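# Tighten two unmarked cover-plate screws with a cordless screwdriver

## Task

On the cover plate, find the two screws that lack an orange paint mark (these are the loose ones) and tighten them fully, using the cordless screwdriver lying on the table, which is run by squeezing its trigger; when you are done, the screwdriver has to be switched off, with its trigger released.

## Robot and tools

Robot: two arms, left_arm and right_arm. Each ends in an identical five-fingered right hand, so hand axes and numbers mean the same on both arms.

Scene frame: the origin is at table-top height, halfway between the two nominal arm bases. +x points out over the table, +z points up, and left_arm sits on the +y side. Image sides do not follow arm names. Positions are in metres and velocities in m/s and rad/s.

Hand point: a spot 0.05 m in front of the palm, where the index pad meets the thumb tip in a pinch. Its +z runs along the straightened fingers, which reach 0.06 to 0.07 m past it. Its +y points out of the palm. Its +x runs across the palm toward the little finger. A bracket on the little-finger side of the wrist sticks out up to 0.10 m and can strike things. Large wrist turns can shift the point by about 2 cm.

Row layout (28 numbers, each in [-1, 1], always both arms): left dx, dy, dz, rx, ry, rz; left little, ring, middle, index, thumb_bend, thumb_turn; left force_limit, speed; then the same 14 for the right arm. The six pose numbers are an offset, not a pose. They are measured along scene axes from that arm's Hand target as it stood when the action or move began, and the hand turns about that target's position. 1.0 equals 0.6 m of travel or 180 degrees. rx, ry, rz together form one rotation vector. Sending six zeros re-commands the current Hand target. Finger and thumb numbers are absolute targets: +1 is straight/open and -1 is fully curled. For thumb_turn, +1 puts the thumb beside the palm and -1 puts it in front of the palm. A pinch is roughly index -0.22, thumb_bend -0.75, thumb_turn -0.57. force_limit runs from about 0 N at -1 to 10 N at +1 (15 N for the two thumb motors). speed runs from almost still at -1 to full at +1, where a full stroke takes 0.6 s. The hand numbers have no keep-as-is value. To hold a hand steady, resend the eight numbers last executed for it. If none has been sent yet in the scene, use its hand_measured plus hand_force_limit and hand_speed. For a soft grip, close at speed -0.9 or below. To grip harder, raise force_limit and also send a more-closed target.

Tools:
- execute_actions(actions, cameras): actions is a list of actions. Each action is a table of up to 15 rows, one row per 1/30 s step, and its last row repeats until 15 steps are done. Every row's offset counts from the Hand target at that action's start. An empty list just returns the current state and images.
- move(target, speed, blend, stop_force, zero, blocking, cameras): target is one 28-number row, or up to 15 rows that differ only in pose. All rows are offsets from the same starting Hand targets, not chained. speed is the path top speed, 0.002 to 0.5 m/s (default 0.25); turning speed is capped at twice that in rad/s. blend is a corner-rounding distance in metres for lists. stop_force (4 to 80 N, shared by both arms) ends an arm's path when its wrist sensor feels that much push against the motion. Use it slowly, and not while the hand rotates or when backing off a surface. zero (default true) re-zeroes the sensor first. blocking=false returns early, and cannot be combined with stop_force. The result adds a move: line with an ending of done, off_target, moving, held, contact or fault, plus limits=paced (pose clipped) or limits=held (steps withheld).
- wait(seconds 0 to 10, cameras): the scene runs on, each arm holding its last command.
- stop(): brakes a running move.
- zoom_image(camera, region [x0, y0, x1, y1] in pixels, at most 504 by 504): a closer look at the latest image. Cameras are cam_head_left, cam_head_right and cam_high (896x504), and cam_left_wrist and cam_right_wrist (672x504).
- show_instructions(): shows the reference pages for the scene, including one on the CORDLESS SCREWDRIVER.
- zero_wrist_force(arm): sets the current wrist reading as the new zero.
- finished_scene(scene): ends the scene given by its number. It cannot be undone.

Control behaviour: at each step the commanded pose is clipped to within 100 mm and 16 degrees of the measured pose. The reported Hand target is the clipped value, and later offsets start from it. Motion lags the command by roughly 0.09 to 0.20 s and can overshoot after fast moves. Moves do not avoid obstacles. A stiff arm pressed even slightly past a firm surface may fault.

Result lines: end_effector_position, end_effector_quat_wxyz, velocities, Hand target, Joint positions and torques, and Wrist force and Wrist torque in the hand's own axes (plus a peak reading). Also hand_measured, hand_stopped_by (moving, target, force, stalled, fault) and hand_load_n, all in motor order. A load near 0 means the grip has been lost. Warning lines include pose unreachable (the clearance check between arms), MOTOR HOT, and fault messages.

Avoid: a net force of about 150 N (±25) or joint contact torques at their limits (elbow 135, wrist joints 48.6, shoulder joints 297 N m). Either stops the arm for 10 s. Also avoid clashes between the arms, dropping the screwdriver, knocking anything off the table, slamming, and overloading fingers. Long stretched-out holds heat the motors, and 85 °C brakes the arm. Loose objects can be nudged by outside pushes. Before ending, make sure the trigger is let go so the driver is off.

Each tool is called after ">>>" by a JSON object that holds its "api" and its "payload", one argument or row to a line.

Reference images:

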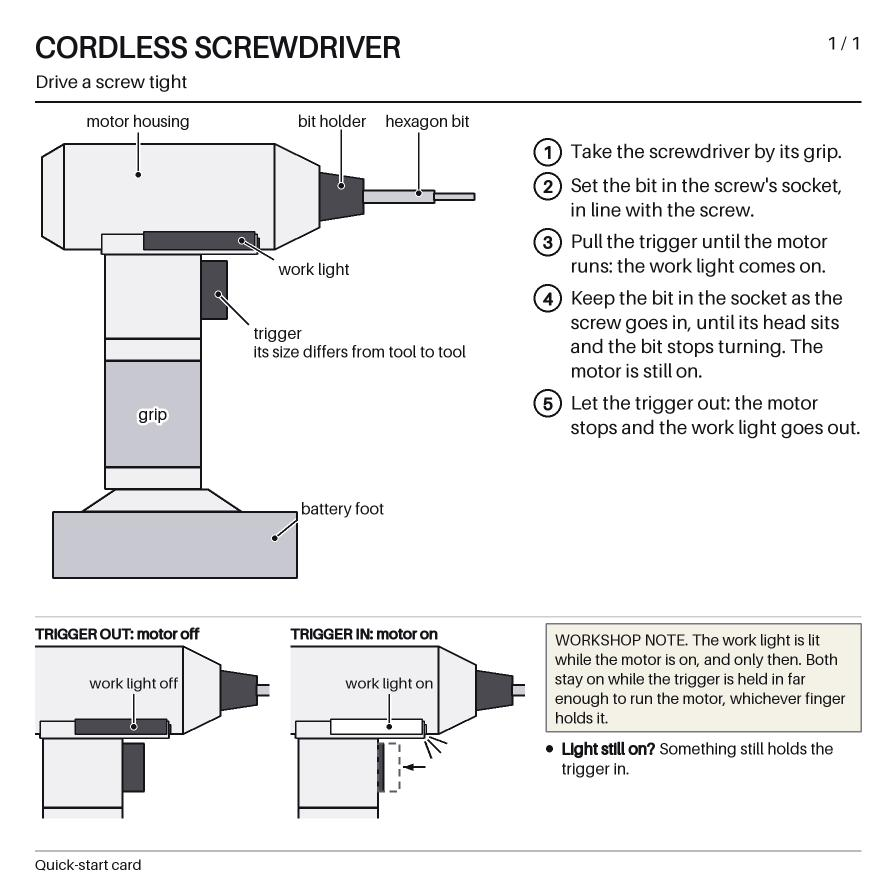

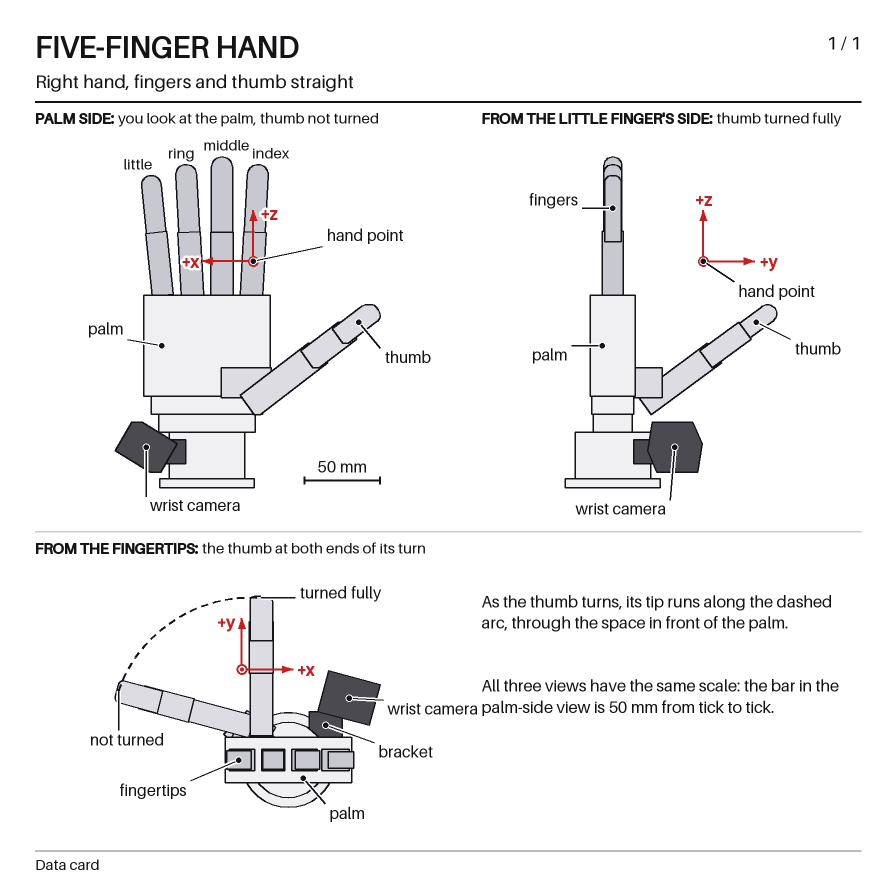

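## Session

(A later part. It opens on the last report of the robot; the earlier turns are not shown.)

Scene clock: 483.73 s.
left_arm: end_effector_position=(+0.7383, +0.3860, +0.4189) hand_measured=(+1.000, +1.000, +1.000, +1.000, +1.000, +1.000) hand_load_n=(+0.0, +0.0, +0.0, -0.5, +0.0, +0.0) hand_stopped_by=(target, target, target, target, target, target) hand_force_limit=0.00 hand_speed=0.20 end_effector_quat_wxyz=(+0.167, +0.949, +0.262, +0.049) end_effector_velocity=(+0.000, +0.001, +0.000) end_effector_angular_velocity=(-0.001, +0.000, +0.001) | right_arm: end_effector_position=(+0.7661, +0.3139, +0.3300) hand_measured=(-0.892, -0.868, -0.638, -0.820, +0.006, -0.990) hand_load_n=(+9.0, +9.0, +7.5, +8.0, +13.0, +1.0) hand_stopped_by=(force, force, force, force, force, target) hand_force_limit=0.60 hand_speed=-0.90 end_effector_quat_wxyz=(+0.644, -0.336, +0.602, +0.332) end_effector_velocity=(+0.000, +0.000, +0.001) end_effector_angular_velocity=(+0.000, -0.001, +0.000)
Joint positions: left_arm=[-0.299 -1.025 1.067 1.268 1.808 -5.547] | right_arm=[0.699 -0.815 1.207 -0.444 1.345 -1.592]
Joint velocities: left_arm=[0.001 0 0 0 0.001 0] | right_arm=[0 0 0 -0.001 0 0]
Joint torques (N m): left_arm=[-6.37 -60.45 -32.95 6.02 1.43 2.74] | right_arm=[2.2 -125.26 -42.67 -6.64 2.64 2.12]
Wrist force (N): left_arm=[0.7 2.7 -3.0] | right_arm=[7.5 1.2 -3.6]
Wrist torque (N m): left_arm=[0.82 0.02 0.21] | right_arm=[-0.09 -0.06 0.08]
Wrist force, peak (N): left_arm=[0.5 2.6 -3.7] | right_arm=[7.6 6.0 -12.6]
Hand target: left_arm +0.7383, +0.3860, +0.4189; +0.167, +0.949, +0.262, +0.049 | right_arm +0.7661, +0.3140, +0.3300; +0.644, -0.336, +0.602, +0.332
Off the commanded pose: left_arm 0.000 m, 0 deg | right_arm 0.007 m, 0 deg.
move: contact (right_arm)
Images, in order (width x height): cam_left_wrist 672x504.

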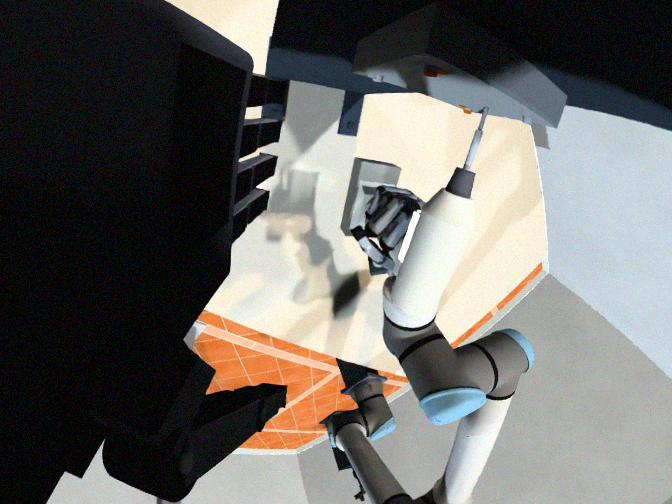

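>>> {"api": "move", "payload": {
  "target": [
    [0,0,0,0,0,0,1,1,1,1,1,1,0,0.2,-0.01336,-0.00997,0,0,0,0,-0.98,-0.98,-0.93,-0.92,-0.97,-0.99,0.6,-0.9],
    [0,0,0,0,0,0,1,1,1,1,1,1,0,0.2,-0.01615,-0.04052,0.04667,0,0,0,-0.98,-0.98,-0.93,-0.92,-0.97,-0.99,0.6,-0.9]
  ],
  "speed": 0.05,
  "cameras": ["cam_left_wrist"]
}}

>>> {"api": "zoom_image", "payload": {
  "camera": "cam_left_wrist",
  "region": [495, 110, 543, 158]
}}

>>> {"api": "move", "payload": {
  "target": [0,0,0,0,0,0,1,1,1,1,1,1,0,0.2,0.02003,0.01496,0,0,0,0,-0.98,-0.98,-0.93,-0.92,-0.97,-0.99,0.6,-0.9],
  "speed": 0.03,
  "cameras": ["cam_left_wrist"]
}}

>>> {"api": "zoom_image", "payload": {
  "camera": "cam_left_wrist",
  "region": [495, 110, 543, 158]
}}

>>> {"api": "zoom_image", "payload": {
  "camera": "cam_left_wrist",
  "region": [514, 110, 538, 134]
}}

Scene clock: 485.63 s.
left_arm: end_effector_position=(+0.7383, +0.3860, +0.4189) hand_measured=(+1.000, +1.000, +1.000, +1.000, +1.000, +1.000) hand_load_n=(+0.5, +0.0, +0.0, +0.0, +0.0, +0.0) hand_stopped_by=(target, target, target, target, target, target) hand_force_limit=0.00 hand_speed=0.20 end_effector_quat_wxyz=(+0.167, +0.949, +0.262, +0.049) end_effector_velocity=(+0.000, +0.000, +0.000) end_effector_angular_velocity=(-0.002, +0.000, +0.001) | right_arm: end_effector_position=(+0.7564, +0.2894, +0.3580) hand_measured=(-0.892, -0.868, -0.638, -0.820, +0.006, -0.990) hand_load_n=(+8.5, +9.0, +7.5, +8.5, +13.0, +1.0) hand_stopped_by=(force, force, force, force, force, target) hand_force_limit=0.60 hand_speed=-0.90 end_effector_quat_wxyz=(+0.644, -0.336, +0.602, +0.332) end_effector_velocity=(+0.001, +0.001, -0.002) end_effector_angular_velocity=(+0.000, +0.000, -0.001)
Joint positions: left_arm=[-0.299 -1.025 1.067 1.268 1.808 -5.547] | right_arm=[0.687 -0.874 1.26 -0.436 1.333 -1.592]
Joint velocities: left_arm=[0 0 0 -0.001 0.002 -0.001] | right_arm=[0 0.003 -0.002 -0.002 0.001 0]
Joint torques (N m): left_arm=[-8.54 -57.63 -34.17 6.19 1.38 2.19] | right_arm=[11.92 -94.83 -53.86 -6.61 1.33 1.83]
Wrist force (N): left_arm=[0.5 2.7 -3.4] | right_arm=[7.0 0.2 -1.7]
Wrist torque (N m): left_arm=[0.84 0.05 0.20] | right_arm=[-0.09 -0.03 0.07]
Wrist force, peak (N): left_arm=[0.1 3.0 -3.4] | right_arm=[7.4 1.9 -4.1]
Hand target: left_arm +0.7383, +0.3860, +0.4189; +0.167, +0.949, +0.262, +0.049 | right_arm +0.7564, +0.2896, +0.3580; +0.644, -0.336, +0.602, +0.332
Off the commanded pose: left_arm 0.000 m, 0 deg | right_arm 0.000 m, 0 deg.
move: done
Images, in order (width x height): cam_left_wrist 672x504.

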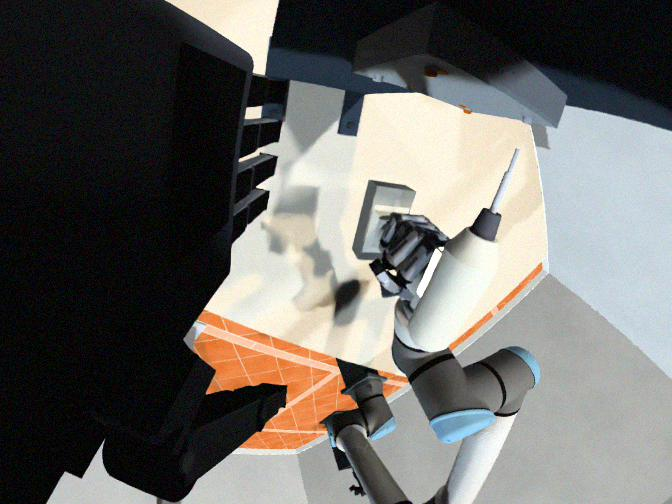

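Scaled by 10.500 from the camera's 672x504 image, which has a finer 960x720 frame.

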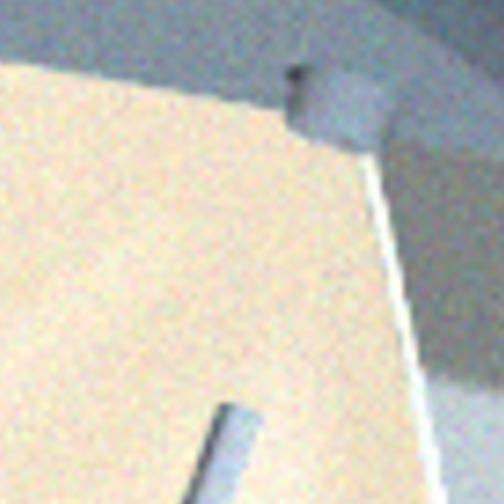

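Scene clock: 486.43 s.
left_arm: end_effector_position=(+0.7383, +0.3860, +0.4189) hand_measured=(+1.000, +1.000, +1.000, +1.000, +1.000, +1.000) hand_load_n=(+0.0, +0.0, +0.0, +0.0, +0.0, -0.5) hand_stopped_by=(target, target, target, target, target, target) hand_force_limit=0.00 hand_speed=0.20 end_effector_quat_wxyz=(+0.167, +0.949, +0.262, +0.049) end_effector_velocity=(+0.000, +0.001, +0.001) end_effector_angular_velocity=(+0.000, +0.000, +0.000) | right_arm: end_effector_position=(+0.7684, +0.2986, +0.3579) hand_measured=(-0.892, -0.868, -0.638, -0.820, +0.006, -0.990) hand_load_n=(+8.5, +9.0, +7.5, +8.5, +13.0, +1.0) hand_stopped_by=(force, force, force, force, force, target) hand_force_limit=0.60 hand_speed=-0.90 end_effector_quat_wxyz=(+0.644, -0.336, +0.602, +0.332) end_effector_velocity=(-0.001, -0.001, -0.002) end_effector_angular_velocity=(-0.002, +0.002, +0.000)
Joint positions: left_arm=[-0.299 -1.025 1.067 1.268 1.808 -5.547] | right_arm=[0.685 -0.851 1.219 -0.419 1.332 -1.591]
Joint velocities: left_arm=[0.001 -0.001 0 0.001 0 0.001] | right_arm=[0 0 0.003 -0.001 0 0]
Joint torques (N m): left_arm=[-8.26 -60.3 -34.38 6.74 1.51 2.2] | right_arm=[-10.17 -121.11 -41.44 -6.77 -0.66 1.94]
Wrist force (N): left_arm=[0.4 2.6 -3.1] | right_arm=[6.7 0.1 -2.5]
Wrist torque (N m): left_arm=[0.80 0.06 0.19] | right_arm=[-0.05 0.02 0.07]
Wrist force, peak (N): left_arm=[0.3 3.0 -3.3] | right_arm=[7.2 0.4 -2.0]
Hand target: left_arm +0.7383, +0.3860, +0.4189; +0.167, +0.949, +0.262, +0.049 | right_arm +0.7684, +0.2986, +0.3580; +0.644, -0.336, +0.602, +0.332
Off the commanded pose: left_arm 0.000 m, 0 deg | right_arm 0.000 m, 0 deg.
move: done
Images, in order (width x height): cam_left_wrist 672x504.

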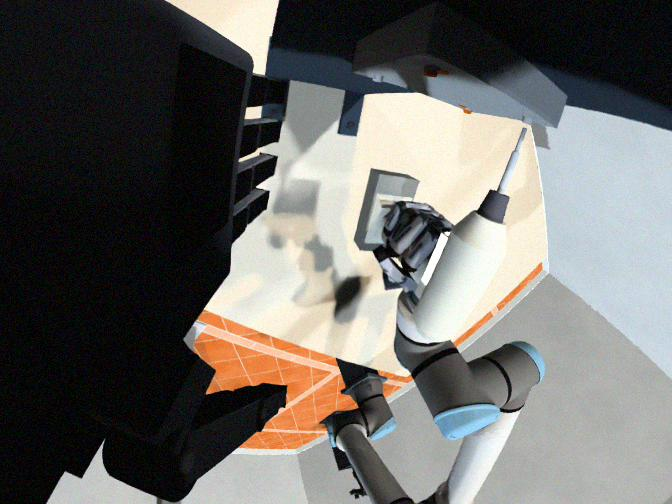

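Scaled by 10.500 from the camera's 672x504 image, which has a finer 960x720 frame.

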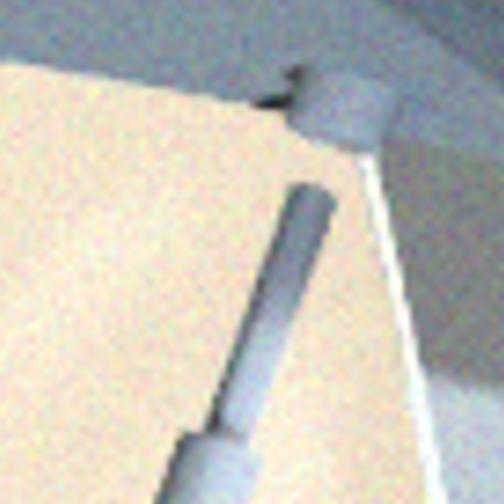

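Scaled by 21.000 from the camera's 672x504 image, which has a finer 960x720 frame.

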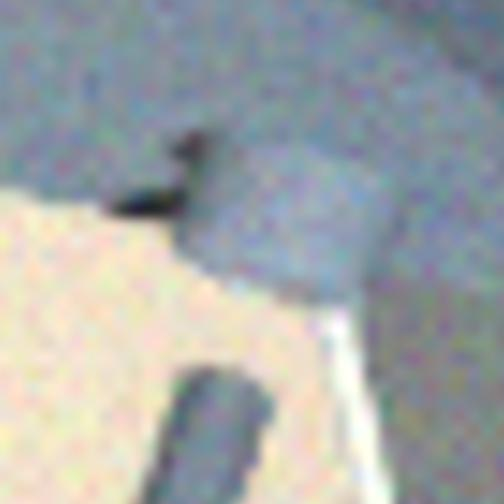

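>>> {"api": "move", "payload": {
  "target": [
    [0,0,0.1333,0.0952,0.0572,0,1,1,1,1,1,1,0,0.2,0,0,0,0,0,0,-0.98,-0.98,-0.93,-0.92,-0.97,-0.99,0.6,-0.9],
    [0.0392,-0.0953,0.11,0.0952,0.0572,0,1,1,1,1,1,1,0,0.2,0,0,0,0,0,0,-0.98,-0.98,-0.93,-0.92,-0.97,-0.99,0.6,-0.9]
  ],
  "speed": 0.15,
  "cameras": ["cam_left_wrist"]
}}

>>> {"api": "zoom_image", "payload": {
  "camera": "cam_left_wrist",
  "region": [435, 75, 483, 123]
}}

>>> {"api": "zoom_image", "payload": {
  "camera": "cam_left_wrist",
  "region": [448, 76, 472, 100]
}}

>>> {"api": "move", "payload": {
  "target": [0,0,0,0,0,0,1,1,1,1,1,1,0,0.2,-0.02003,-0.01496,0,0,0,0,-0.98,-0.98,-0.93,-0.92,-0.97,-0.99,0.6,-0.9],
  "speed": 0.03,
  "cameras": ["cam_left_wrist"]
}}

>>> {"api": "zoom_image", "payload": {
  "camera": "cam_left_wrist",
  "region": [435, 75, 483, 123]
}}

Scene clock: 489.03 s.
left_arm: end_effector_position=(+0.7618, +0.3288, +0.4848) hand_measured=(+1.000, +1.000, +1.000, +1.000, +1.000, +1.000) hand_load_n=(+0.0, +0.0, +0.0, +0.0, +0.0, +0.0) hand_stopped_by=(target, target, target, target, target, target) hand_force_limit=0.00 hand_speed=0.20 end_effector_quat_wxyz=(+0.000, +0.964, +0.266, +0.002) end_effector_velocity=(+0.001, +0.000, +0.000) end_effector_angular_velocity=(-0.001, -0.002, +0.001) | right_arm: end_effector_position=(+0.7684, +0.2986, +0.3580) hand_measured=(-0.892, -0.868, -0.638, -0.820, +0.006, -0.990) hand_load_n=(+9.0, +9.0, +7.5, +8.5, +13.0, +1.0) hand_stopped_by=(force, force, force, force, force, target) hand_force_limit=0.60 hand_speed=-0.90 end_effector_quat_wxyz=(+0.644, -0.336, +0.602, +0.332) end_effector_velocity=(+0.000, +0.000, +0.000) end_effector_angular_velocity=(+0.001, -0.001, +0.000)
Joint positions: left_arm=[-0.425 -0.811 0.587 1.792 1.568 -5.641] | right_arm=[0.685 -0.851 1.219 -0.419 1.332 -1.591]
Joint velocities: left_arm=[0.001 0 0 -0.002 0 -0.001] | right_arm=[0 0 0 -0.001 0 0]
Joint torques (N m): left_arm=[-3.12 -94.18 -26.46 1.26 -2.21 4.2] | right_arm=[13.07 -121.74 -43.94 -5.75 0.94 -0.08]
Wrist force (N): left_arm=[0.5 2.0 -3.1] | right_arm=[6.7 0.1 -2.2]
Wrist torque (N m): left_arm=[0.68 0.05 0.16] | right_arm=[-0.08 0.02 0.06]
Wrist force, peak (N): left_arm=[0.4 2.4 -4.1] | right_arm=[7.3 -0.1 -2.3]
Hand target: left_arm +0.7618, +0.3288, +0.4848; +0.000, +0.964, +0.266, +0.002 | right_arm +0.7684, +0.2986, +0.3580; +0.644, -0.336, +0.602, +0.332
Off the commanded pose: left_arm 0.000 m, 0 deg | right_arm 0.000 m, 0 deg.
move: done
Images, in order (width x height): cam_left_wrist 672x504.

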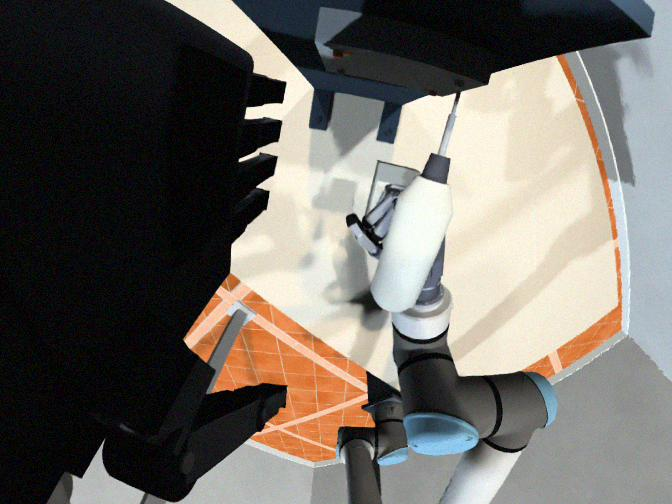

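Scaled by 10.500 from the camera's 672x504 image, which has a finer 960x720 frame.

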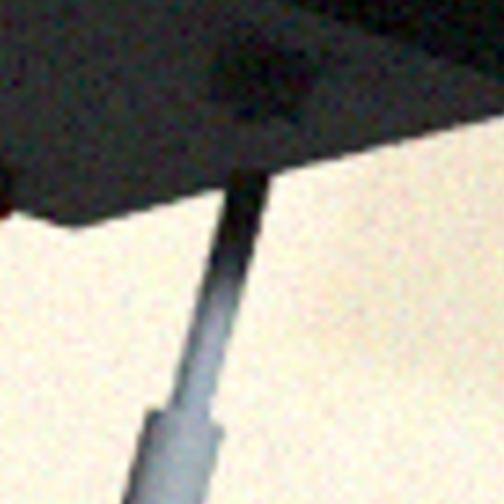

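Scaled by 21.000 from the camera's 672x504 image, which has a finer 960x720 frame.

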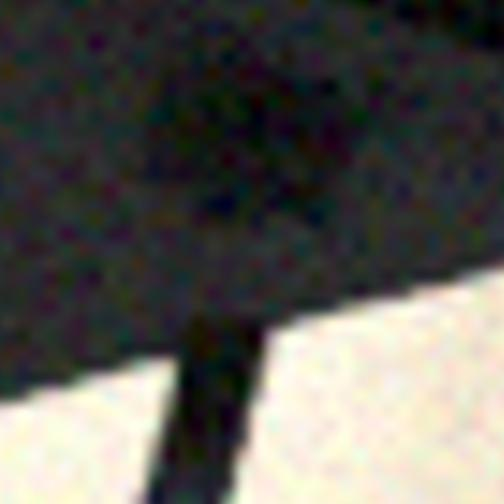

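Scene clock: 489.83 s.
left_arm: end_effector_position=(+0.7618, +0.3288, +0.4848) hand_measured=(+1.000, +1.000, +1.000, +1.000, +1.000, +1.000) hand_load_n=(+0.0, +0.0, +0.0, +0.0, +0.0, +0.0) hand_stopped_by=(target, target, target, target, target, target) hand_force_limit=0.00 hand_speed=0.20 end_effector_quat_wxyz=(+0.000, +0.964, +0.266, +0.002) end_effector_velocity=(+0.000, +0.001, +0.000) end_effector_angular_velocity=(+0.000, +0.001, +0.000) | right_arm: end_effector_position=(+0.7563, +0.2896, +0.3581) hand_measured=(-0.892, -0.868, -0.638, -0.820, +0.006, -0.990) hand_load_n=(+8.5, +9.0, +7.5, +8.5, +13.0, +1.0) hand_stopped_by=(force, force, force, force, force, target) hand_force_limit=0.60 hand_speed=-0.90 end_effector_quat_wxyz=(+0.644, -0.336, +0.602, +0.332) end_effector_velocity=(+0.001, +0.001, +0.001) end_effector_angular_velocity=(+0.001, -0.001, +0.000)
Joint positions: left_arm=[-0.425 -0.811 0.587 1.792 1.568 -5.641] | right_arm=[0.687 -0.874 1.26 -0.437 1.333 -1.592]
Joint velocities: left_arm=[0.001 0 0 0 0 0.002] | right_arm=[0 0.001 -0.003 0.001 0 0]
Joint torques (N m): left_arm=[-1.16 -105.37 -24.02 0.67 -1.91 3.55] | right_arm=[9.08 -101.47 -51.8 -1.78 1.55 -1.22]
Wrist force (N): left_arm=[0.4 2.1 -3.5] | right_arm=[7.1 0.2 -2.2]
Wrist torque (N m): left_arm=[0.72 0.07 0.15] | right_arm=[-0.06 -0.05 0.08]
Wrist force, peak (N): left_arm=[0.4 2.3 -3.6] | right_arm=[7.0 0.2 -2.6]
Hand target: left_arm +0.7618, +0.3288, +0.4848; +0.000, +0.964, +0.266, +0.002 | right_arm +0.7564, +0.2896, +0.3580; +0.644, -0.336, +0.602, +0.332
Off the commanded pose: left_arm 0.000 m, 0 deg | right_arm 0.000 m, 0 deg.
move: done
Images, in order (width x height): cam_left_wrist 672x504.

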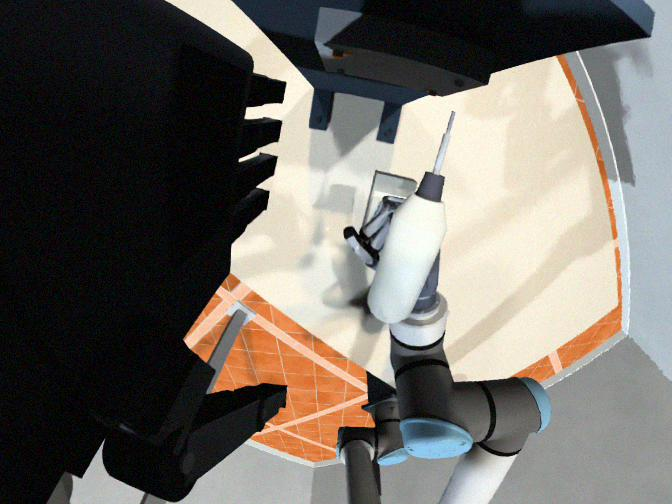

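Scaled by 10.500 from the camera's 672x504 image, which has a finer 960x720 frame.

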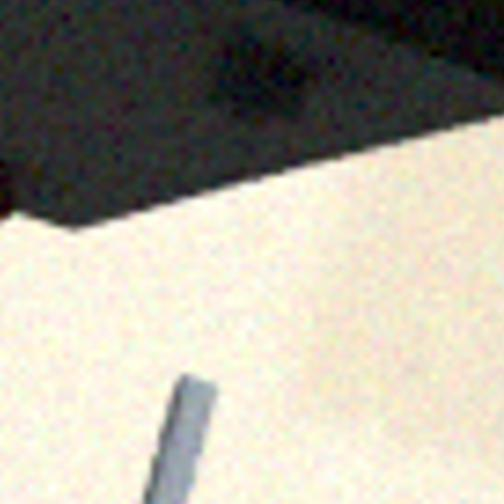

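>>> {"api": "move", "payload": {
  "target": [0,0,0,0,0,0,1,1,1,1,1,1,0,0.2,0.02188,0.01665,-0.00008,0,0,0,-0.98,-0.98,-0.93,-0.92,-0.97,-0.99,0.6,-0.9],
  "speed": 0.03,
  "cameras": []
}}

>>> {"api": "move", "payload": {
  "target": [0,0,0,0,0,0,1,1,1,1,1,1,0,0.2,0.01068,0.00798,0,0,0,0,-0.98,-0.98,-0.93,-0.92,-0.97,-0.99,0.6,-0.9],
  "speed": 0.004,
  "stop_force": 6,
  "cameras": ["cam_left_wrist"]
}}

>>> {"api": "zoom_image", "payload": {
  "camera": "cam_left_wrist",
  "region": [435, 75, 483, 123]
}}

Scene clock: 495.00 s.
left_arm: end_effector_position=(+0.7618, +0.3288, +0.4848) hand_measured=(+1.000, +1.000, +1.000, +1.000, +1.000, +1.000) hand_load_n=(+0.0, +0.0, +0.0, +0.0, +0.0, +0.0) hand_stopped_by=(target, target, target, target, target, target) hand_force_limit=0.00 hand_speed=0.20 end_effector_quat_wxyz=(+0.000, +0.964, +0.266, +0.002) end_effector_velocity=(+0.000, +0.000, +0.000) end_effector_angular_velocity=(+0.000, +0.000, +0.001) | right_arm: end_effector_position=(+0.7696, +0.2996, +0.3579) hand_measured=(-0.892, -0.868, -0.638, -0.820, +0.006, -0.990) hand_load_n=(+8.5, +9.0, +7.5, +9.0, +13.0, +1.0) hand_stopped_by=(force, force, force, force, force, target) hand_force_limit=0.60 hand_speed=-0.90 end_effector_quat_wxyz=(+0.644, -0.336, +0.602, +0.332) end_effector_velocity=(-0.001, -0.001, +0.000) end_effector_angular_velocity=(-0.001, +0.001, +0.000)
Joint positions: left_arm=[-0.425 -0.811 0.587 1.792 1.568 -5.641] | right_arm=[0.685 -0.848 1.214 -0.417 1.332 -1.592]
Joint velocities: left_arm=[0 0 0 0 0 -0.001] | right_arm=[0 -0.002 0.003 0 0 0]
Joint torques (N m): left_arm=[-12.93 -104.34 -32.95 2.76 -0.99 3.48] | right_arm=[-9.18 -124.08 -40.85 -6.96 -0.73 1.87]
Wrist force (N): left_arm=[0.2 2.0 -3.2] | right_arm=[6.8 0.0 -2.0]
Wrist torque (N m): left_arm=[0.68 0.09 0.13] | right_arm=[-0.11 0.01 0.07]
Wrist force, peak (N): left_arm=[0.0 2.1 -3.8] | right_arm=[7.2 0.2 -2.3]
Hand target: left_arm +0.7618, +0.3288, +0.4848; +0.000, +0.964, +0.266, +0.002 | right_arm +0.7695, +0.2996, +0.3580; +0.644, -0.336, +0.602, +0.332
Off the commanded pose: left_arm 0.000 m, 0 deg | right_arm 0.000 m, 0 deg.
move: done
No camera images: "cameras" was empty.

Scene clock: 496.53 s.
left_arm: end_effector_position=(+0.7618, +0.3288, +0.4848) hand_measured=(+1.000, +1.000, +1.000, +1.000, +1.000, +1.000) hand_load_n=(+0.0, +0.0, +0.0, +0.0, +0.0, +0.0) hand_stopped_by=(target, target, target, target, target, target) hand_force_limit=0.00 hand_speed=0.20 end_effector_quat_wxyz=(+0.000, +0.964, +0.266, +0.002) end_effector_velocity=(+0.000, +0.000, +0.000) end_effector_angular_velocity=(+0.000, -0.001, +0.002) | right_arm: end_effector_position=(+0.7710, +0.3007, +0.3580) hand_measured=(-0.892, -0.868, -0.638, -0.820, +0.006, -0.990) hand_load_n=(+9.0, +9.0, +7.5, +8.0, +13.0, +0.5) hand_stopped_by=(force, force, force, force, force, target) hand_force_limit=0.60 hand_speed=-0.90 end_effector_quat_wxyz=(+0.644, -0.336, +0.602, +0.332) end_effector_velocity=(+0.000, +0.000, -0.002) end_effector_angular_velocity=(-0.001, +0.002, +0.000)
Joint positions: left_arm=[-0.425 -0.811 0.587 1.792 1.568 -5.641] | right_arm=[0.685 -0.845 1.209 -0.415 1.331 -1.591]
Joint velocities: left_arm=[0 0 0 0 0 -0.002] | right_arm=[0 0.002 0 0 0 0]
Joint torques (N m): left_arm=[-9.76 -102.76 -36.41 3.27 -1.24 3.56] | right_arm=[-11.32 -121.76 -42.26 -6.54 2.25 1.92]
Wrist force (N): left_arm=[0.5 2.0 -3.4] | right_arm=[6.8 0.9 -4.2]
Wrist torque (N m): left_arm=[0.69 0.06 0.16] | right_arm=[-0.03 -0.10 0.03]
Wrist force, peak (N): left_arm=[-0.1 2.2 -3.9] | right_arm=[5.8 3.4 -9.2]
Hand target: left_arm +0.7618, +0.3288, +0.4848; +0.000, +0.964, +0.266, +0.002 | right_arm +0.7710, +0.3007, +0.3580; +0.644, -0.336, +0.602, +0.332
Off the commanded pose: left_arm 0.000 m, 0 deg | right_arm 0.006 m, 0 deg.
move: contact (right_arm)
Images, in order (width x height): cam_left_wrist 672x504.

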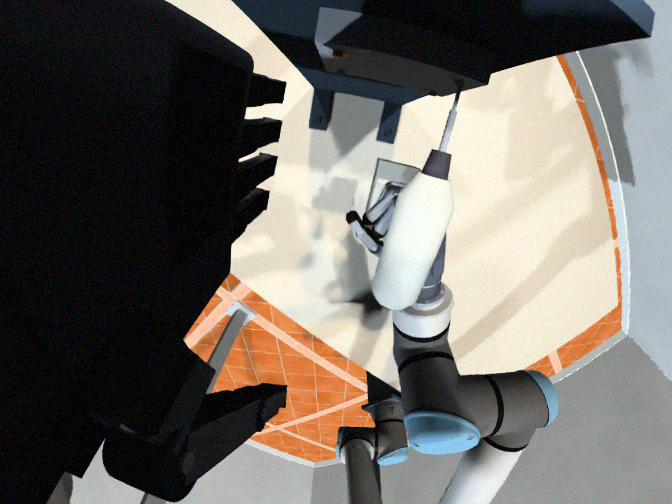

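Scaled by 10.500 from the camera's 672x504 image, which has a finer 960x720 frame.

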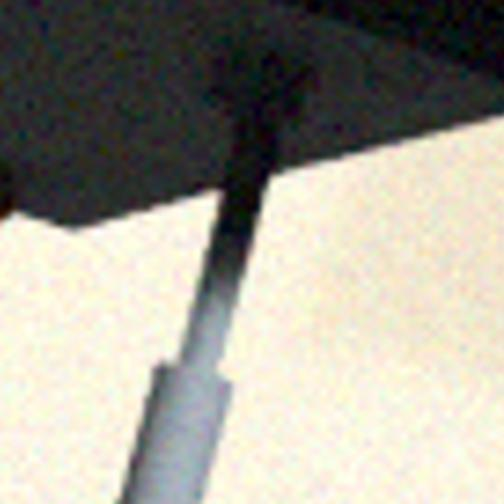

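>>> {"api": "move", "payload": {
  "target": [
    [0,0,0,0,0,0,1,1,1,1,1,1,0,0.2,-0.001536,-0.00073,-0.000083,0,0,0,-0.98,-0.98,-0.93,-0.92,-0.97,-0.99,0.6,-0.9],
    [0,0,0,0,0,0,1,1,1,1,1,1,0,0.2,0.00314,0.00276,-0.000083,0,0,0,-0.98,-0.98,-0.93,-0.92,-0.97,-0.99,0.6,-0.9]
  ],
  "speed": 0.006,
  "stop_force": 6,
  "cameras": ["cam_left_wrist"]
}}

Scene clock: 498.57 s.
left_arm: end_effector_position=(+0.7618, +0.3288, +0.4848) hand_measured=(+1.000, +1.000, +1.000, +1.000, +1.000, +1.000) hand_load_n=(+0.5, +0.0, +0.0, +0.0, +0.0, +0.0) hand_stopped_by=(target, target, target, target, target, target) hand_force_limit=0.00 hand_speed=0.20 end_effector_quat_wxyz=(+0.000, +0.964, +0.266, +0.002) end_effector_velocity=(+0.000, +0.000, -0.001) end_effector_angular_velocity=(+0.001, +0.000, -0.001) | right_arm: end_effector_position=(+0.7710, +0.3009, +0.3580) hand_measured=(-0.892, -0.868, -0.638, -0.820, +0.006, -0.990) hand_load_n=(+9.0, +9.0, +6.5, +8.0, +13.5, +0.5) hand_stopped_by=(force, force, force, force, force, target) hand_force_limit=0.60 hand_speed=-0.90 end_effector_quat_wxyz=(+0.644, -0.336, +0.602, +0.332) end_effector_velocity=(+0.000, +0.000, +0.000) end_effector_angular_velocity=(+0.001, -0.001, +0.000)
Joint positions: left_arm=[-0.425 -0.811 0.587 1.792 1.568 -5.641] | right_arm=[0.685 -0.845 1.209 -0.415 1.332 -1.591]
Joint velocities: left_arm=[-0.001 0.001 0 0 -0.001 0.001] | right_arm=[0 0 0 -0.001 0 0]
Joint torques (N m): left_arm=[-13.21 -103.51 -37.88 4.18 -0.18 4.1] | right_arm=[7.58 -121.44 -41.77 -6.57 2.56 1.23]
Wrist force (N): left_arm=[0.1 2.0 -3.5] | right_arm=[6.2 1.4 -4.4]
Wrist torque (N m): left_arm=[0.71 0.12 0.14] | right_arm=[-0.05 -0.12 -0.02]
Wrist force, peak (N): left_arm=[0.4 2.2 -3.8] | right_arm=[5.2 4.2 -11.9]
Hand target: left_arm +0.7618, +0.3288, +0.4848; +0.000, +0.964, +0.266, +0.002 | right_arm +0.7710, +0.3009, +0.3581; +0.644, -0.336, +0.602, +0.332
Off the commanded pose: left_arm 0.000 m, 0 deg | right_arm 0.002 m, 0 deg.
move: contact (right_arm); path passed 1 of 2 targets
Images, in order (width x height): cam_left_wrist 672x504.

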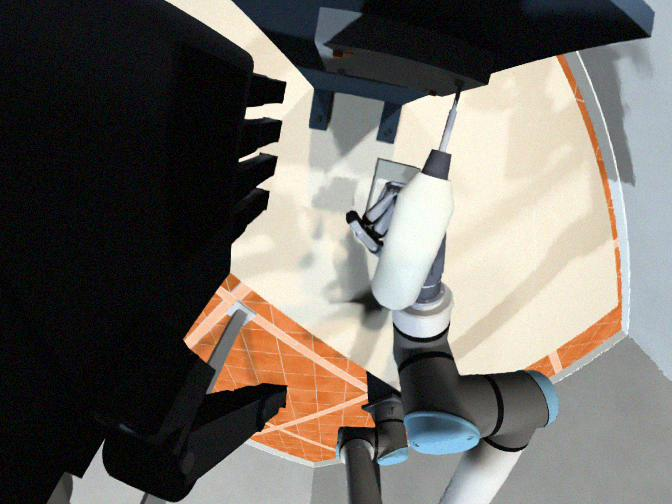

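>>> {"api": "move", "payload": {
  "target": [
    [0,0,0,0,0,0,1,1,1,1,1,1,0,0.2,-0.001336,-0.000997,-0.0005,0,0,0,-0.98,-0.98,-0.93,-0.92,-0.97,-0.99,0.6,-0.9],
    [0,0,0,0,0,0,1,1,1,1,1,1,0,0.2,0.00334,0.0024925,-0.0005,0,0,0,-0.98,-0.98,-0.93,-0.92,-0.97,-0.99,0.6,-0.9]
  ],
  "speed": 0.006,
  "stop_force": 6,
  "cameras": []
}}

>>> {"api": "move", "payload": {
  "target": [
    [0,0,0,0,0,0,1,1,1,1,1,1,0,0.2,-0.001336,-0.000997,0.00108,0,0,0,-0.98,-0.98,-0.93,-0.92,-0.97,-0.99,0.6,-0.9],
    [0,0,0,0,0,0,1,1,1,1,1,1,0,0.2,0.00334,0.0024925,0.00108,0,0,0,-0.98,-0.98,-0.93,-0.92,-0.97,-0.99,0.6,-0.9]
  ],
  "speed": 0.006,
  "stop_force": 6,
  "cameras": []
}}

>>> {"api": "move", "payload": {
  "target": [
    [0,0,0,0,0,0,1,1,1,1,1,1,0,0.2,-0.001636,-0.000597,-0.0005,0,0,0,-0.98,-0.98,-0.93,-0.92,-0.97,-0.99,0.6,-0.9],
    [0,0,0,0,0,0,1,1,1,1,1,1,0,0.2,0.00304,0.0028933,-0.0005,0,0,0,-0.98,-0.98,-0.93,-0.92,-0.97,-0.99,0.6,-0.9]
  ],
  "speed": 0.006,
  "stop_force": 6,
  "cameras": []
}}

Scene clock: 500.07 s.
left_arm: end_effector_position=(+0.7618, +0.3288, +0.4848) hand_measured=(+1.000, +1.000, +1.000, +1.000, +1.000, +1.000) hand_load_n=(+0.0, +0.0, +0.0, +0.0, +0.0, +0.0) hand_stopped_by=(target, target, target, target, target, target) hand_force_limit=0.00 hand_speed=0.20 end_effector_quat_wxyz=(+0.000, +0.964, +0.266, +0.002) end_effector_velocity=(+0.000, +0.000, +0.000) end_effector_angular_velocity=(+0.000, +0.000, +0.002) | right_arm: end_effector_position=(+0.7710, +0.3010, +0.3578) hand_measured=(-0.892, -0.868, -0.638, -0.820, +0.006, -0.990) hand_load_n=(+9.0, +9.0, +6.5, +7.5, +13.5, +0.5) hand_stopped_by=(force, force, force, force, force, target) hand_force_limit=0.60 hand_speed=-0.90 end_effector_quat_wxyz=(+0.644, -0.336, +0.602, +0.332) end_effector_velocity=(+0.000, +0.000, +0.000) end_effector_angular_velocity=(+0.001, +0.000, +0.000)
Joint positions: left_arm=[-0.425 -0.811 0.587 1.792 1.568 -5.641] | right_arm=[0.685 -0.845 1.209 -0.416 1.332 -1.591]
Joint velocities: left_arm=[0 0 0 0 0 -0.002] | right_arm=[0 0 0 -0.001 0 0]
Joint torques (N m): left_arm=[-12.14 -107.55 -39.32 4.74 0.19 3.99] | right_arm=[3.46 -120.91 -41.63 -6.65 2.27 1.1]
Wrist force (N): left_arm=[0.4 1.8 -3.0] | right_arm=[6.2 1.8 -5.6]
Wrist torque (N m): left_arm=[0.64 0.05 0.15] | right_arm=[0.06 -0.12 -0.02]
Wrist force, peak (N): left_arm=[0.2 2.2 -3.7] | right_arm=[6.3 4.3 -13.4]
Hand target: left_arm +0.7618, +0.3288, +0.4848; +0.000, +0.964, +0.266, +0.002 | right_arm +0.7710, +0.3010, +0.3578; +0.644, -0.336, +0.602, +0.332
Off the commanded pose: left_arm 0.000 m, 0 deg | right_arm 0.002 m, 0 deg.
move: contact (right_arm); path passed 1 of 2 targets
No camera images: "cameras" was empty.

Scene clock: 501.20 s.
left_arm: end_effector_position=(+0.7618, +0.3288, +0.4848) hand_measured=(+1.000, +1.000, +1.000, +1.000, +1.000, +1.000) hand_load_n=(+0.5, +0.0, +0.0, +0.0, +0.0, +0.5) hand_stopped_by=(target, target, target, target, target, target) hand_force_limit=0.00 hand_speed=0.20 end_effector_quat_wxyz=(+0.000, +0.964, +0.266, +0.002) end_effector_velocity=(+0.000, +0.000, +0.000) end_effector_angular_velocity=(+0.000, +0.001, +0.002) | right_arm: end_effector_position=(+0.7710, +0.3011, +0.3585) hand_measured=(-0.892, -0.868, -0.638, -0.820, +0.006, -0.990) hand_load_n=(+9.0, +9.0, +6.0, +7.5, +14.0, +1.0) hand_stopped_by=(force, force, force, force, force, target) hand_force_limit=0.60 hand_speed=-0.90 end_effector_quat_wxyz=(+0.644, -0.336, +0.602, +0.332) end_effector_velocity=(+0.000, +0.000, -0.002) end_effector_angular_velocity=(-0.001, +0.002, +0.000)
Joint positions: left_arm=[-0.425 -0.811 0.587 1.792 1.568 -5.641] | right_arm=[0.685 -0.845 1.208 -0.415 1.332 -1.591]
Joint velocities: left_arm=[-0.001 0 0 0 0 -0.002] | right_arm=[0 0.002 0 0.001 0 0]
Joint torques (N m): left_arm=[-11.55 -106.3 -41.89 5.31 0.07 3.58] | right_arm=[4.32 -121.82 -41.81 -6.85 2.8 1.01]
Wrist force (N): left_arm=[0.2 1.9 -3.2] | right_arm=[6.1 1.8 -5.6]
Wrist torque (N m): left_arm=[0.66 0.08 0.13] | right_arm=[0.00 -0.11 -0.04]
Wrist force, peak (N): left_arm=[0.3 2.1 -3.9] | right_arm=[5.9 4.9 -12.9]
Hand target: left_arm +0.7618, +0.3288, +0.4848; +0.000, +0.964, +0.266, +0.002 | right_arm +0.7710, +0.3011, +0.3586; +0.644, -0.336, +0.602, +0.332
Off the commanded pose: left_arm 0.000 m, 0 deg | right_arm 0.002 m, 0 deg.
move: contact (right_arm); path passed 1 of 2 targets
No camera images: "cameras" was empty.

Scene clock: 502.33 s.
left_arm: end_effector_position=(+0.7618, +0.3288, +0.4848) hand_measured=(+1.000, +1.000, +1.000, +1.000, +1.000, +1.000) hand_load_n=(+0.0, +0.0, +0.0, +0.0, +0.0, +0.0) hand_stopped_by=(target, target, target, target, target, target) hand_force_limit=0.00 hand_speed=0.20 end_effector_quat_wxyz=(+0.000, +0.964, +0.266, +0.002) end_effector_velocity=(+0.000, +0.000, -0.001) end_effector_angular_velocity=(+0.000, +0.000, -0.001) | right_arm: end_effector_position=(+0.7709, +0.3015, +0.3583) hand_measured=(-0.892, -0.868, -0.638, -0.820, +0.006, -0.990) hand_load_n=(+9.5, +9.0, +6.0, +7.0, +14.0, +0.5) hand_stopped_by=(force, force, force, force, force, target) hand_force_limit=0.60 hand_speed=-0.90 end_effector_quat_wxyz=(+0.644, -0.336, +0.602, +0.332) end_effector_velocity=(+0.000, +0.000, +0.001) end_effector_angular_velocity=(+0.000, +0.000, +0.000)
Joint positions: left_arm=[-0.425 -0.811 0.587 1.792 1.568 -5.641] | right_arm=[0.686 -0.845 1.208 -0.415 1.332 -1.591]
Joint velocities: left_arm=[0 0.001 0 0 0 0.001] | right_arm=[0 -0.001 0 0 0 0]
Joint torques (N m): left_arm=[-9.76 -105.63 -43.05 5.23 0.32 3.6] | right_arm=[4.5 -120.3 -41.76 -6.52 2.86 0.14]
Wrist force (N): left_arm=[0.3 2.0 -3.3] | right_arm=[6.0 2.0 -6.5]
Wrist torque (N m): left_arm=[0.70 0.08 0.14] | right_arm=[0.05 -0.23 -0.06]
Wrist force, peak (N): left_arm=[0.1 2.2 -3.6] | right_arm=[5.7 4.7 -13.7]
Hand target: left_arm +0.7618, +0.3288, +0.4848; +0.000, +0.964, +0.266, +0.002 | right_arm +0.7709, +0.3015, +0.3584; +0.644, -0.336, +0.602, +0.332
Off the commanded pose: left_arm 0.000 m, 0 deg | right_arm 0.002 m, 0 deg.
move: contact (right_arm); path passed 1 of 2 targets
No camera images: "cameras" was empty.

>>> {"api": "move", "payload": {
  "target": [
    [-0.0392,0.0953,0.0233,-0.0952,-0.0572,0,1,1,1,1,1,1,0,0.2,-0.004,-0.003,0,0,0,0,-0.98,-0.98,-0.93,-0.92,-0.97,-0.99,0.6,-0.9],
    [-0.0392,0.0953,-0.11,-0.0952,-0.0572,0,1,1,1,1,1,1,0,0.2,-0.004,-0.003,0,0,0,0,-0.98,-0.98,-0.93,-0.92,-0.97,-0.99,0.6,-0.9]
  ],
  "speed": 0.15,
  "cameras": ["cam_left_wrist"]
}}

>>> {"api": "zoom_image", "payload": {
  "camera": "cam_left_wrist",
  "region": [495, 110, 543, 158]
}}

>>> {"api": "zoom_image", "payload": {
  "camera": "cam_left_wrist",
  "region": [514, 110, 538, 134]
}}

Scene clock: 504.73 s.
left_arm: end_effector_position=(+0.7382, +0.3860, +0.4190) hand_measured=(+1.000, +1.000, +1.000, +1.000, +1.000, +1.000) hand_load_n=(+0.0, +0.0, +0.0, +0.0, +0.0, +0.0) hand_stopped_by=(target, target, target, target, target, target) hand_force_limit=0.00 hand_speed=0.20 end_effector_quat_wxyz=(+0.167, +0.949, +0.262, +0.049) end_effector_velocity=(+0.000, +0.000, +0.000) end_effector_angular_velocity=(+0.001, +0.000, -0.001) | right_arm: end_effector_position=(+0.7685, +0.2997, +0.3584) hand_measured=(-0.892, -0.868, -0.638, -0.820, +0.006, -0.990) hand_load_n=(+9.0, +9.0, +6.5, +8.0, +13.5, +1.0) hand_stopped_by=(force, force, force, force, force, target) hand_force_limit=0.60 hand_speed=-0.90 end_effector_quat_wxyz=(+0.644, -0.336, +0.602, +0.332) end_effector_velocity=(+0.000, +0.000, +0.000) end_effector_angular_velocity=(+0.000, +0.000, +0.000)
Joint positions: left_arm=[-0.299 -1.025 1.067 1.268 1.807 -5.547] | right_arm=[0.686 -0.849 1.216 -0.418 1.333 -1.591]
Joint velocities: left_arm=[0 0 0 0 -0.001 0.001] | right_arm=[0 0 0 0 0 0]
Joint torques (N m): left_arm=[-13.97 -65.08 -42.87 4.18 1.71 -2.77] | right_arm=[13.3 -108.41 -51.94 -3.7 1.99 -0.39]
Wrist force (N): left_arm=[0.7 2.6 -3.2] | right_arm=[6.6 0.0 -1.6]
Wrist torque (N m): left_arm=[0.81 0.02 0.21] | right_arm=[-0.12 0.01 0.06]
Wrist force, peak (N): left_arm=[0.5 2.9 -4.7] | right_arm=[5.8 2.4 -6.7]
Hand target: left_arm +0.7382, +0.3860, +0.4189; +0.167, +0.949, +0.262, +0.049 | right_arm +0.7685, +0.2997, +0.3584; +0.644, -0.336, +0.602, +0.332
Off the commanded pose: left_arm 0.000 m, 0 deg | right_arm 0.000 m, 0 deg.
move: done
Images, in order (width x height): cam_left_wrist 672x504.

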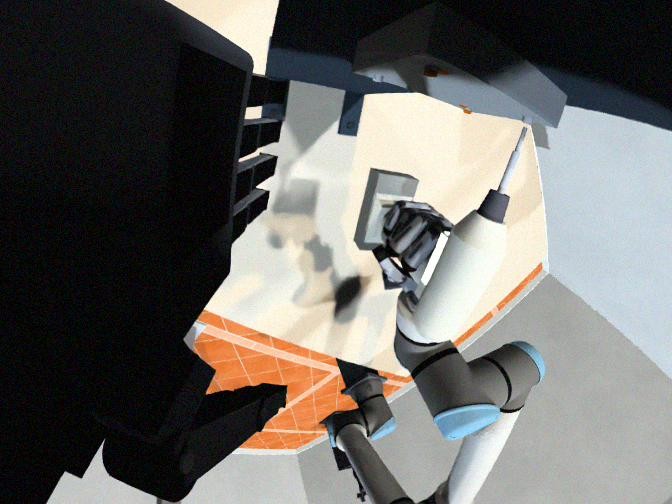

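Scaled by 10.500 from the camera's 672x504 image, which has a finer 960x720 frame.

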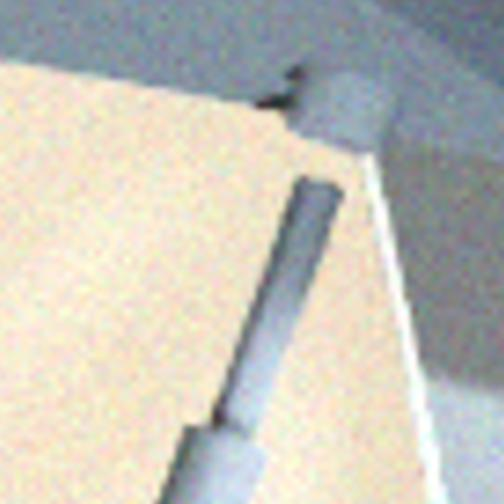

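Scaled by 21.000 from the camera's 672x504 image, which has a finer 960x720 frame.

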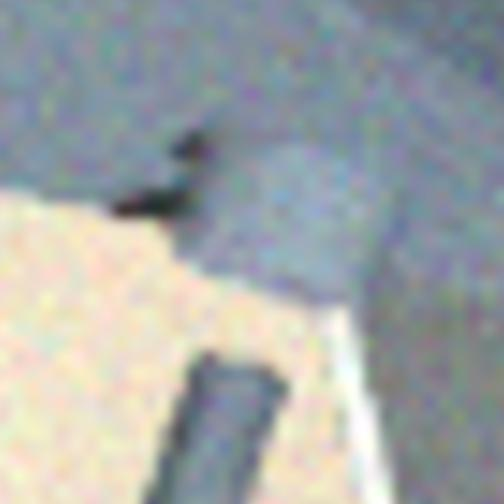

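>>> {"api": "move", "payload": {
  "target": [
    [0,0,0.1333,0.0952,0.0572,0,1,1,1,1,1,1,0,0.2,0,0,0,0,0,0,-0.98,-0.98,-0.93,-0.92,-0.97,-0.99,0.6,-0.9],
    [0.0392,-0.0953,0.11,0.0952,0.0572,0,1,1,1,1,1,1,0,0.2,0,0,0,0,0,0,-0.98,-0.98,-0.93,-0.92,-0.97,-0.99,0.6,-0.9]
  ],
  "speed": 0.15,
  "cameras": ["cam_left_wrist","cam_head_left","cam_head_right","cam_high"]
}}

>>> {"api": "zoom_image", "payload": {
  "camera": "cam_left_wrist",
  "region": [435, 75, 483, 123]
}}

>>> {"api": "zoom_image", "payload": {
  "camera": "cam_left_wrist",
  "region": [447, 75, 471, 99]
}}

Scene clock: 507.60 s.
left_arm: end_effector_position=(+0.7617, +0.3288, +0.4848) hand_measured=(+1.000, +1.000, +1.000, +1.000, +1.000, +1.000) hand_load_n=(+0.0, +0.0, +0.0, +0.0, +0.0, +0.0) hand_stopped_by=(target, target, target, target, target, target) hand_force_limit=0.00 hand_speed=0.20 end_effector_quat_wxyz=(+0.000, +0.964, +0.266, +0.002) end_effector_velocity=(+0.001, +0.000, -0.001) end_effector_angular_velocity=(+0.000, -0.001, +0.000) | right_arm: end_effector_position=(+0.7685, +0.2997, +0.3584) hand_measured=(-0.892, -0.868, -0.638, -0.820, +0.006, -0.990) hand_load_n=(+8.5, +9.0, +6.5, +8.0, +13.5, +1.0) hand_stopped_by=(force, force, force, force, force, target) hand_force_limit=0.60 hand_speed=-0.90 end_effector_quat_wxyz=(+0.644, -0.336, +0.602, +0.332) end_effector_velocity=(+0.000, +0.000, +0.000) end_effector_angular_velocity=(+0.001, -0.001, +0.001)
Joint positions: left_arm=[-0.425 -0.812 0.587 1.792 1.568 -5.641] | right_arm=[0.686 -0.849 1.216 -0.418 1.333 -1.591]
Joint velocities: left_arm=[0 0 0 -0.002 -0.001 0] | right_arm=[0 0 0 -0.001 0 0]
Joint torques (N m): left_arm=[-1.12 -94.04 -28.4 0.53 -2.17 3.73] | right_arm=[8.8 -105.69 -48.05 -2.21 0.75 -0.3]
Wrist force (N): left_arm=[0.0 1.6 -3.2] | right_arm=[6.9 0.0 -2.3]
Wrist torque (N m): left_arm=[0.63 0.12 0.11] | right_arm=[-0.08 -0.01 0.08]
Wrist force, peak (N): left_arm=[0.6 2.1 -4.1] | right_arm=[7.2 0.2 -2.3]
Hand target: left_arm +0.7618, +0.3288, +0.4848; +0.000, +0.964, +0.266, +0.002 | right_arm +0.7685, +0.2997, +0.3584; +0.644, -0.336, +0.602, +0.332
Off the commanded pose: left_arm 0.000 m, 0 deg | right_arm 0.000 m, 0 deg.
move: done
Images, in order (width x height): cam_head_left 896x504, cam_head_right 896x504, cam_high 896x504, cam_left_wrist 672x504.

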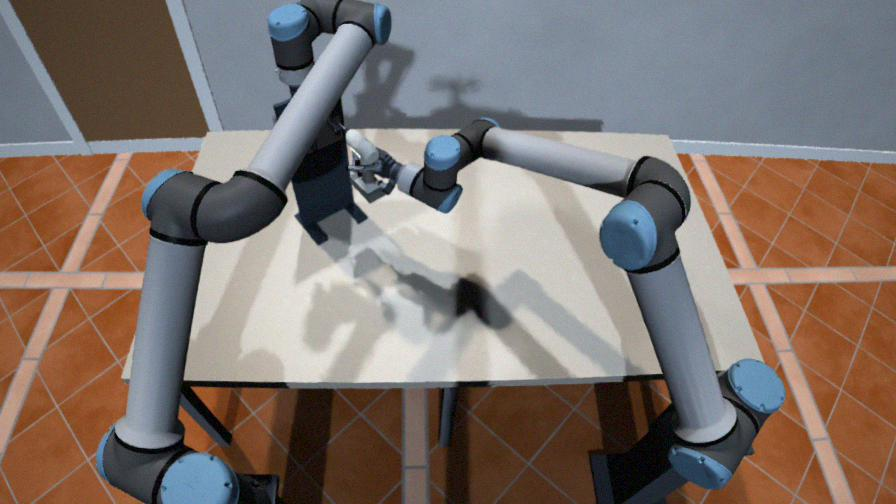

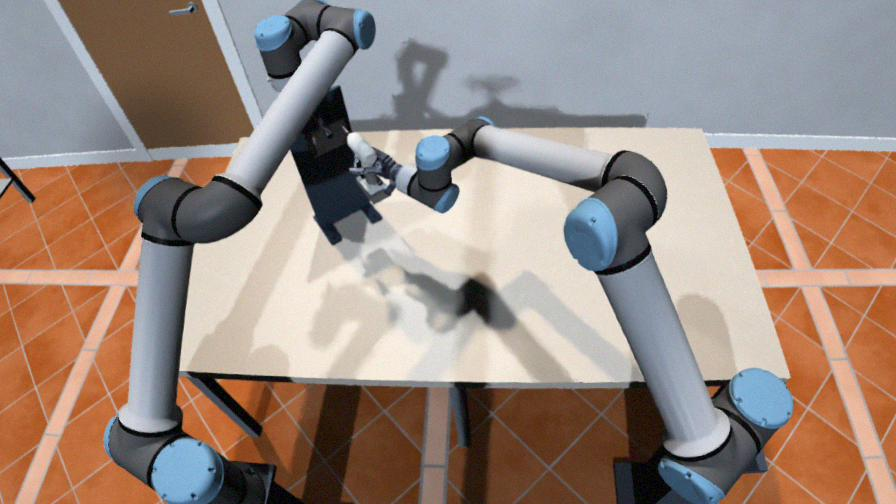

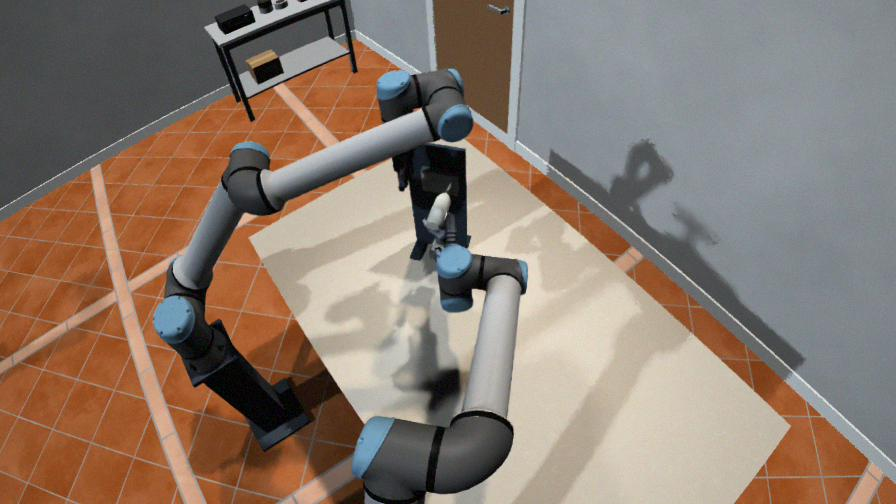

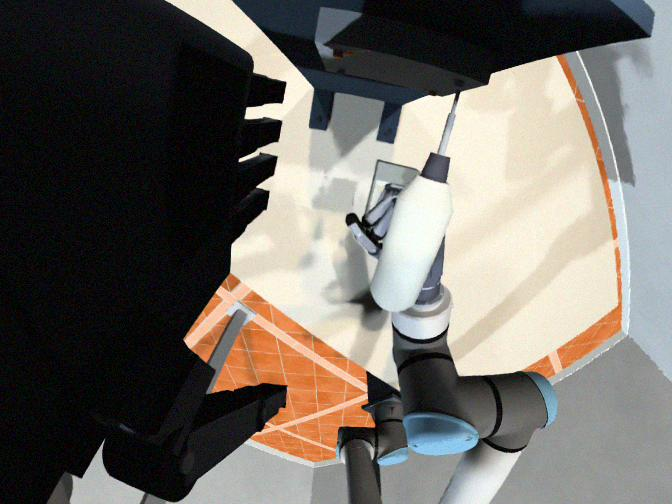

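Scaled by 10.500 from the camera's 672x504 image, which has a finer 960x720 frame.

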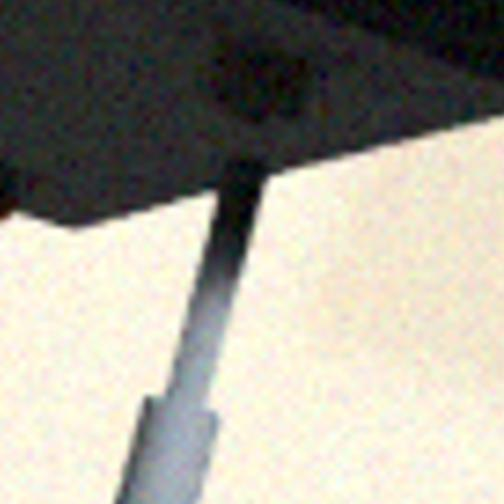

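Scaled by 21.000 from the camera's 672x504 image, which has a finer 960x720 frame.

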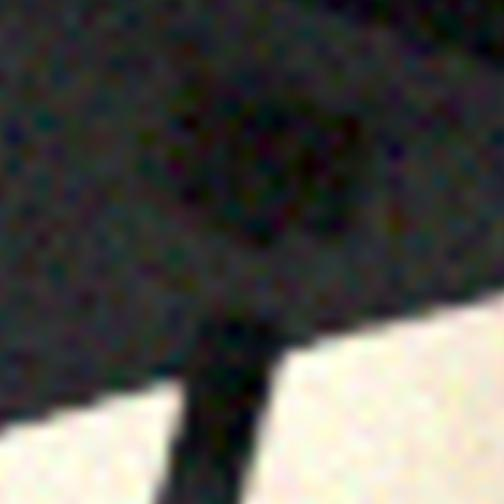

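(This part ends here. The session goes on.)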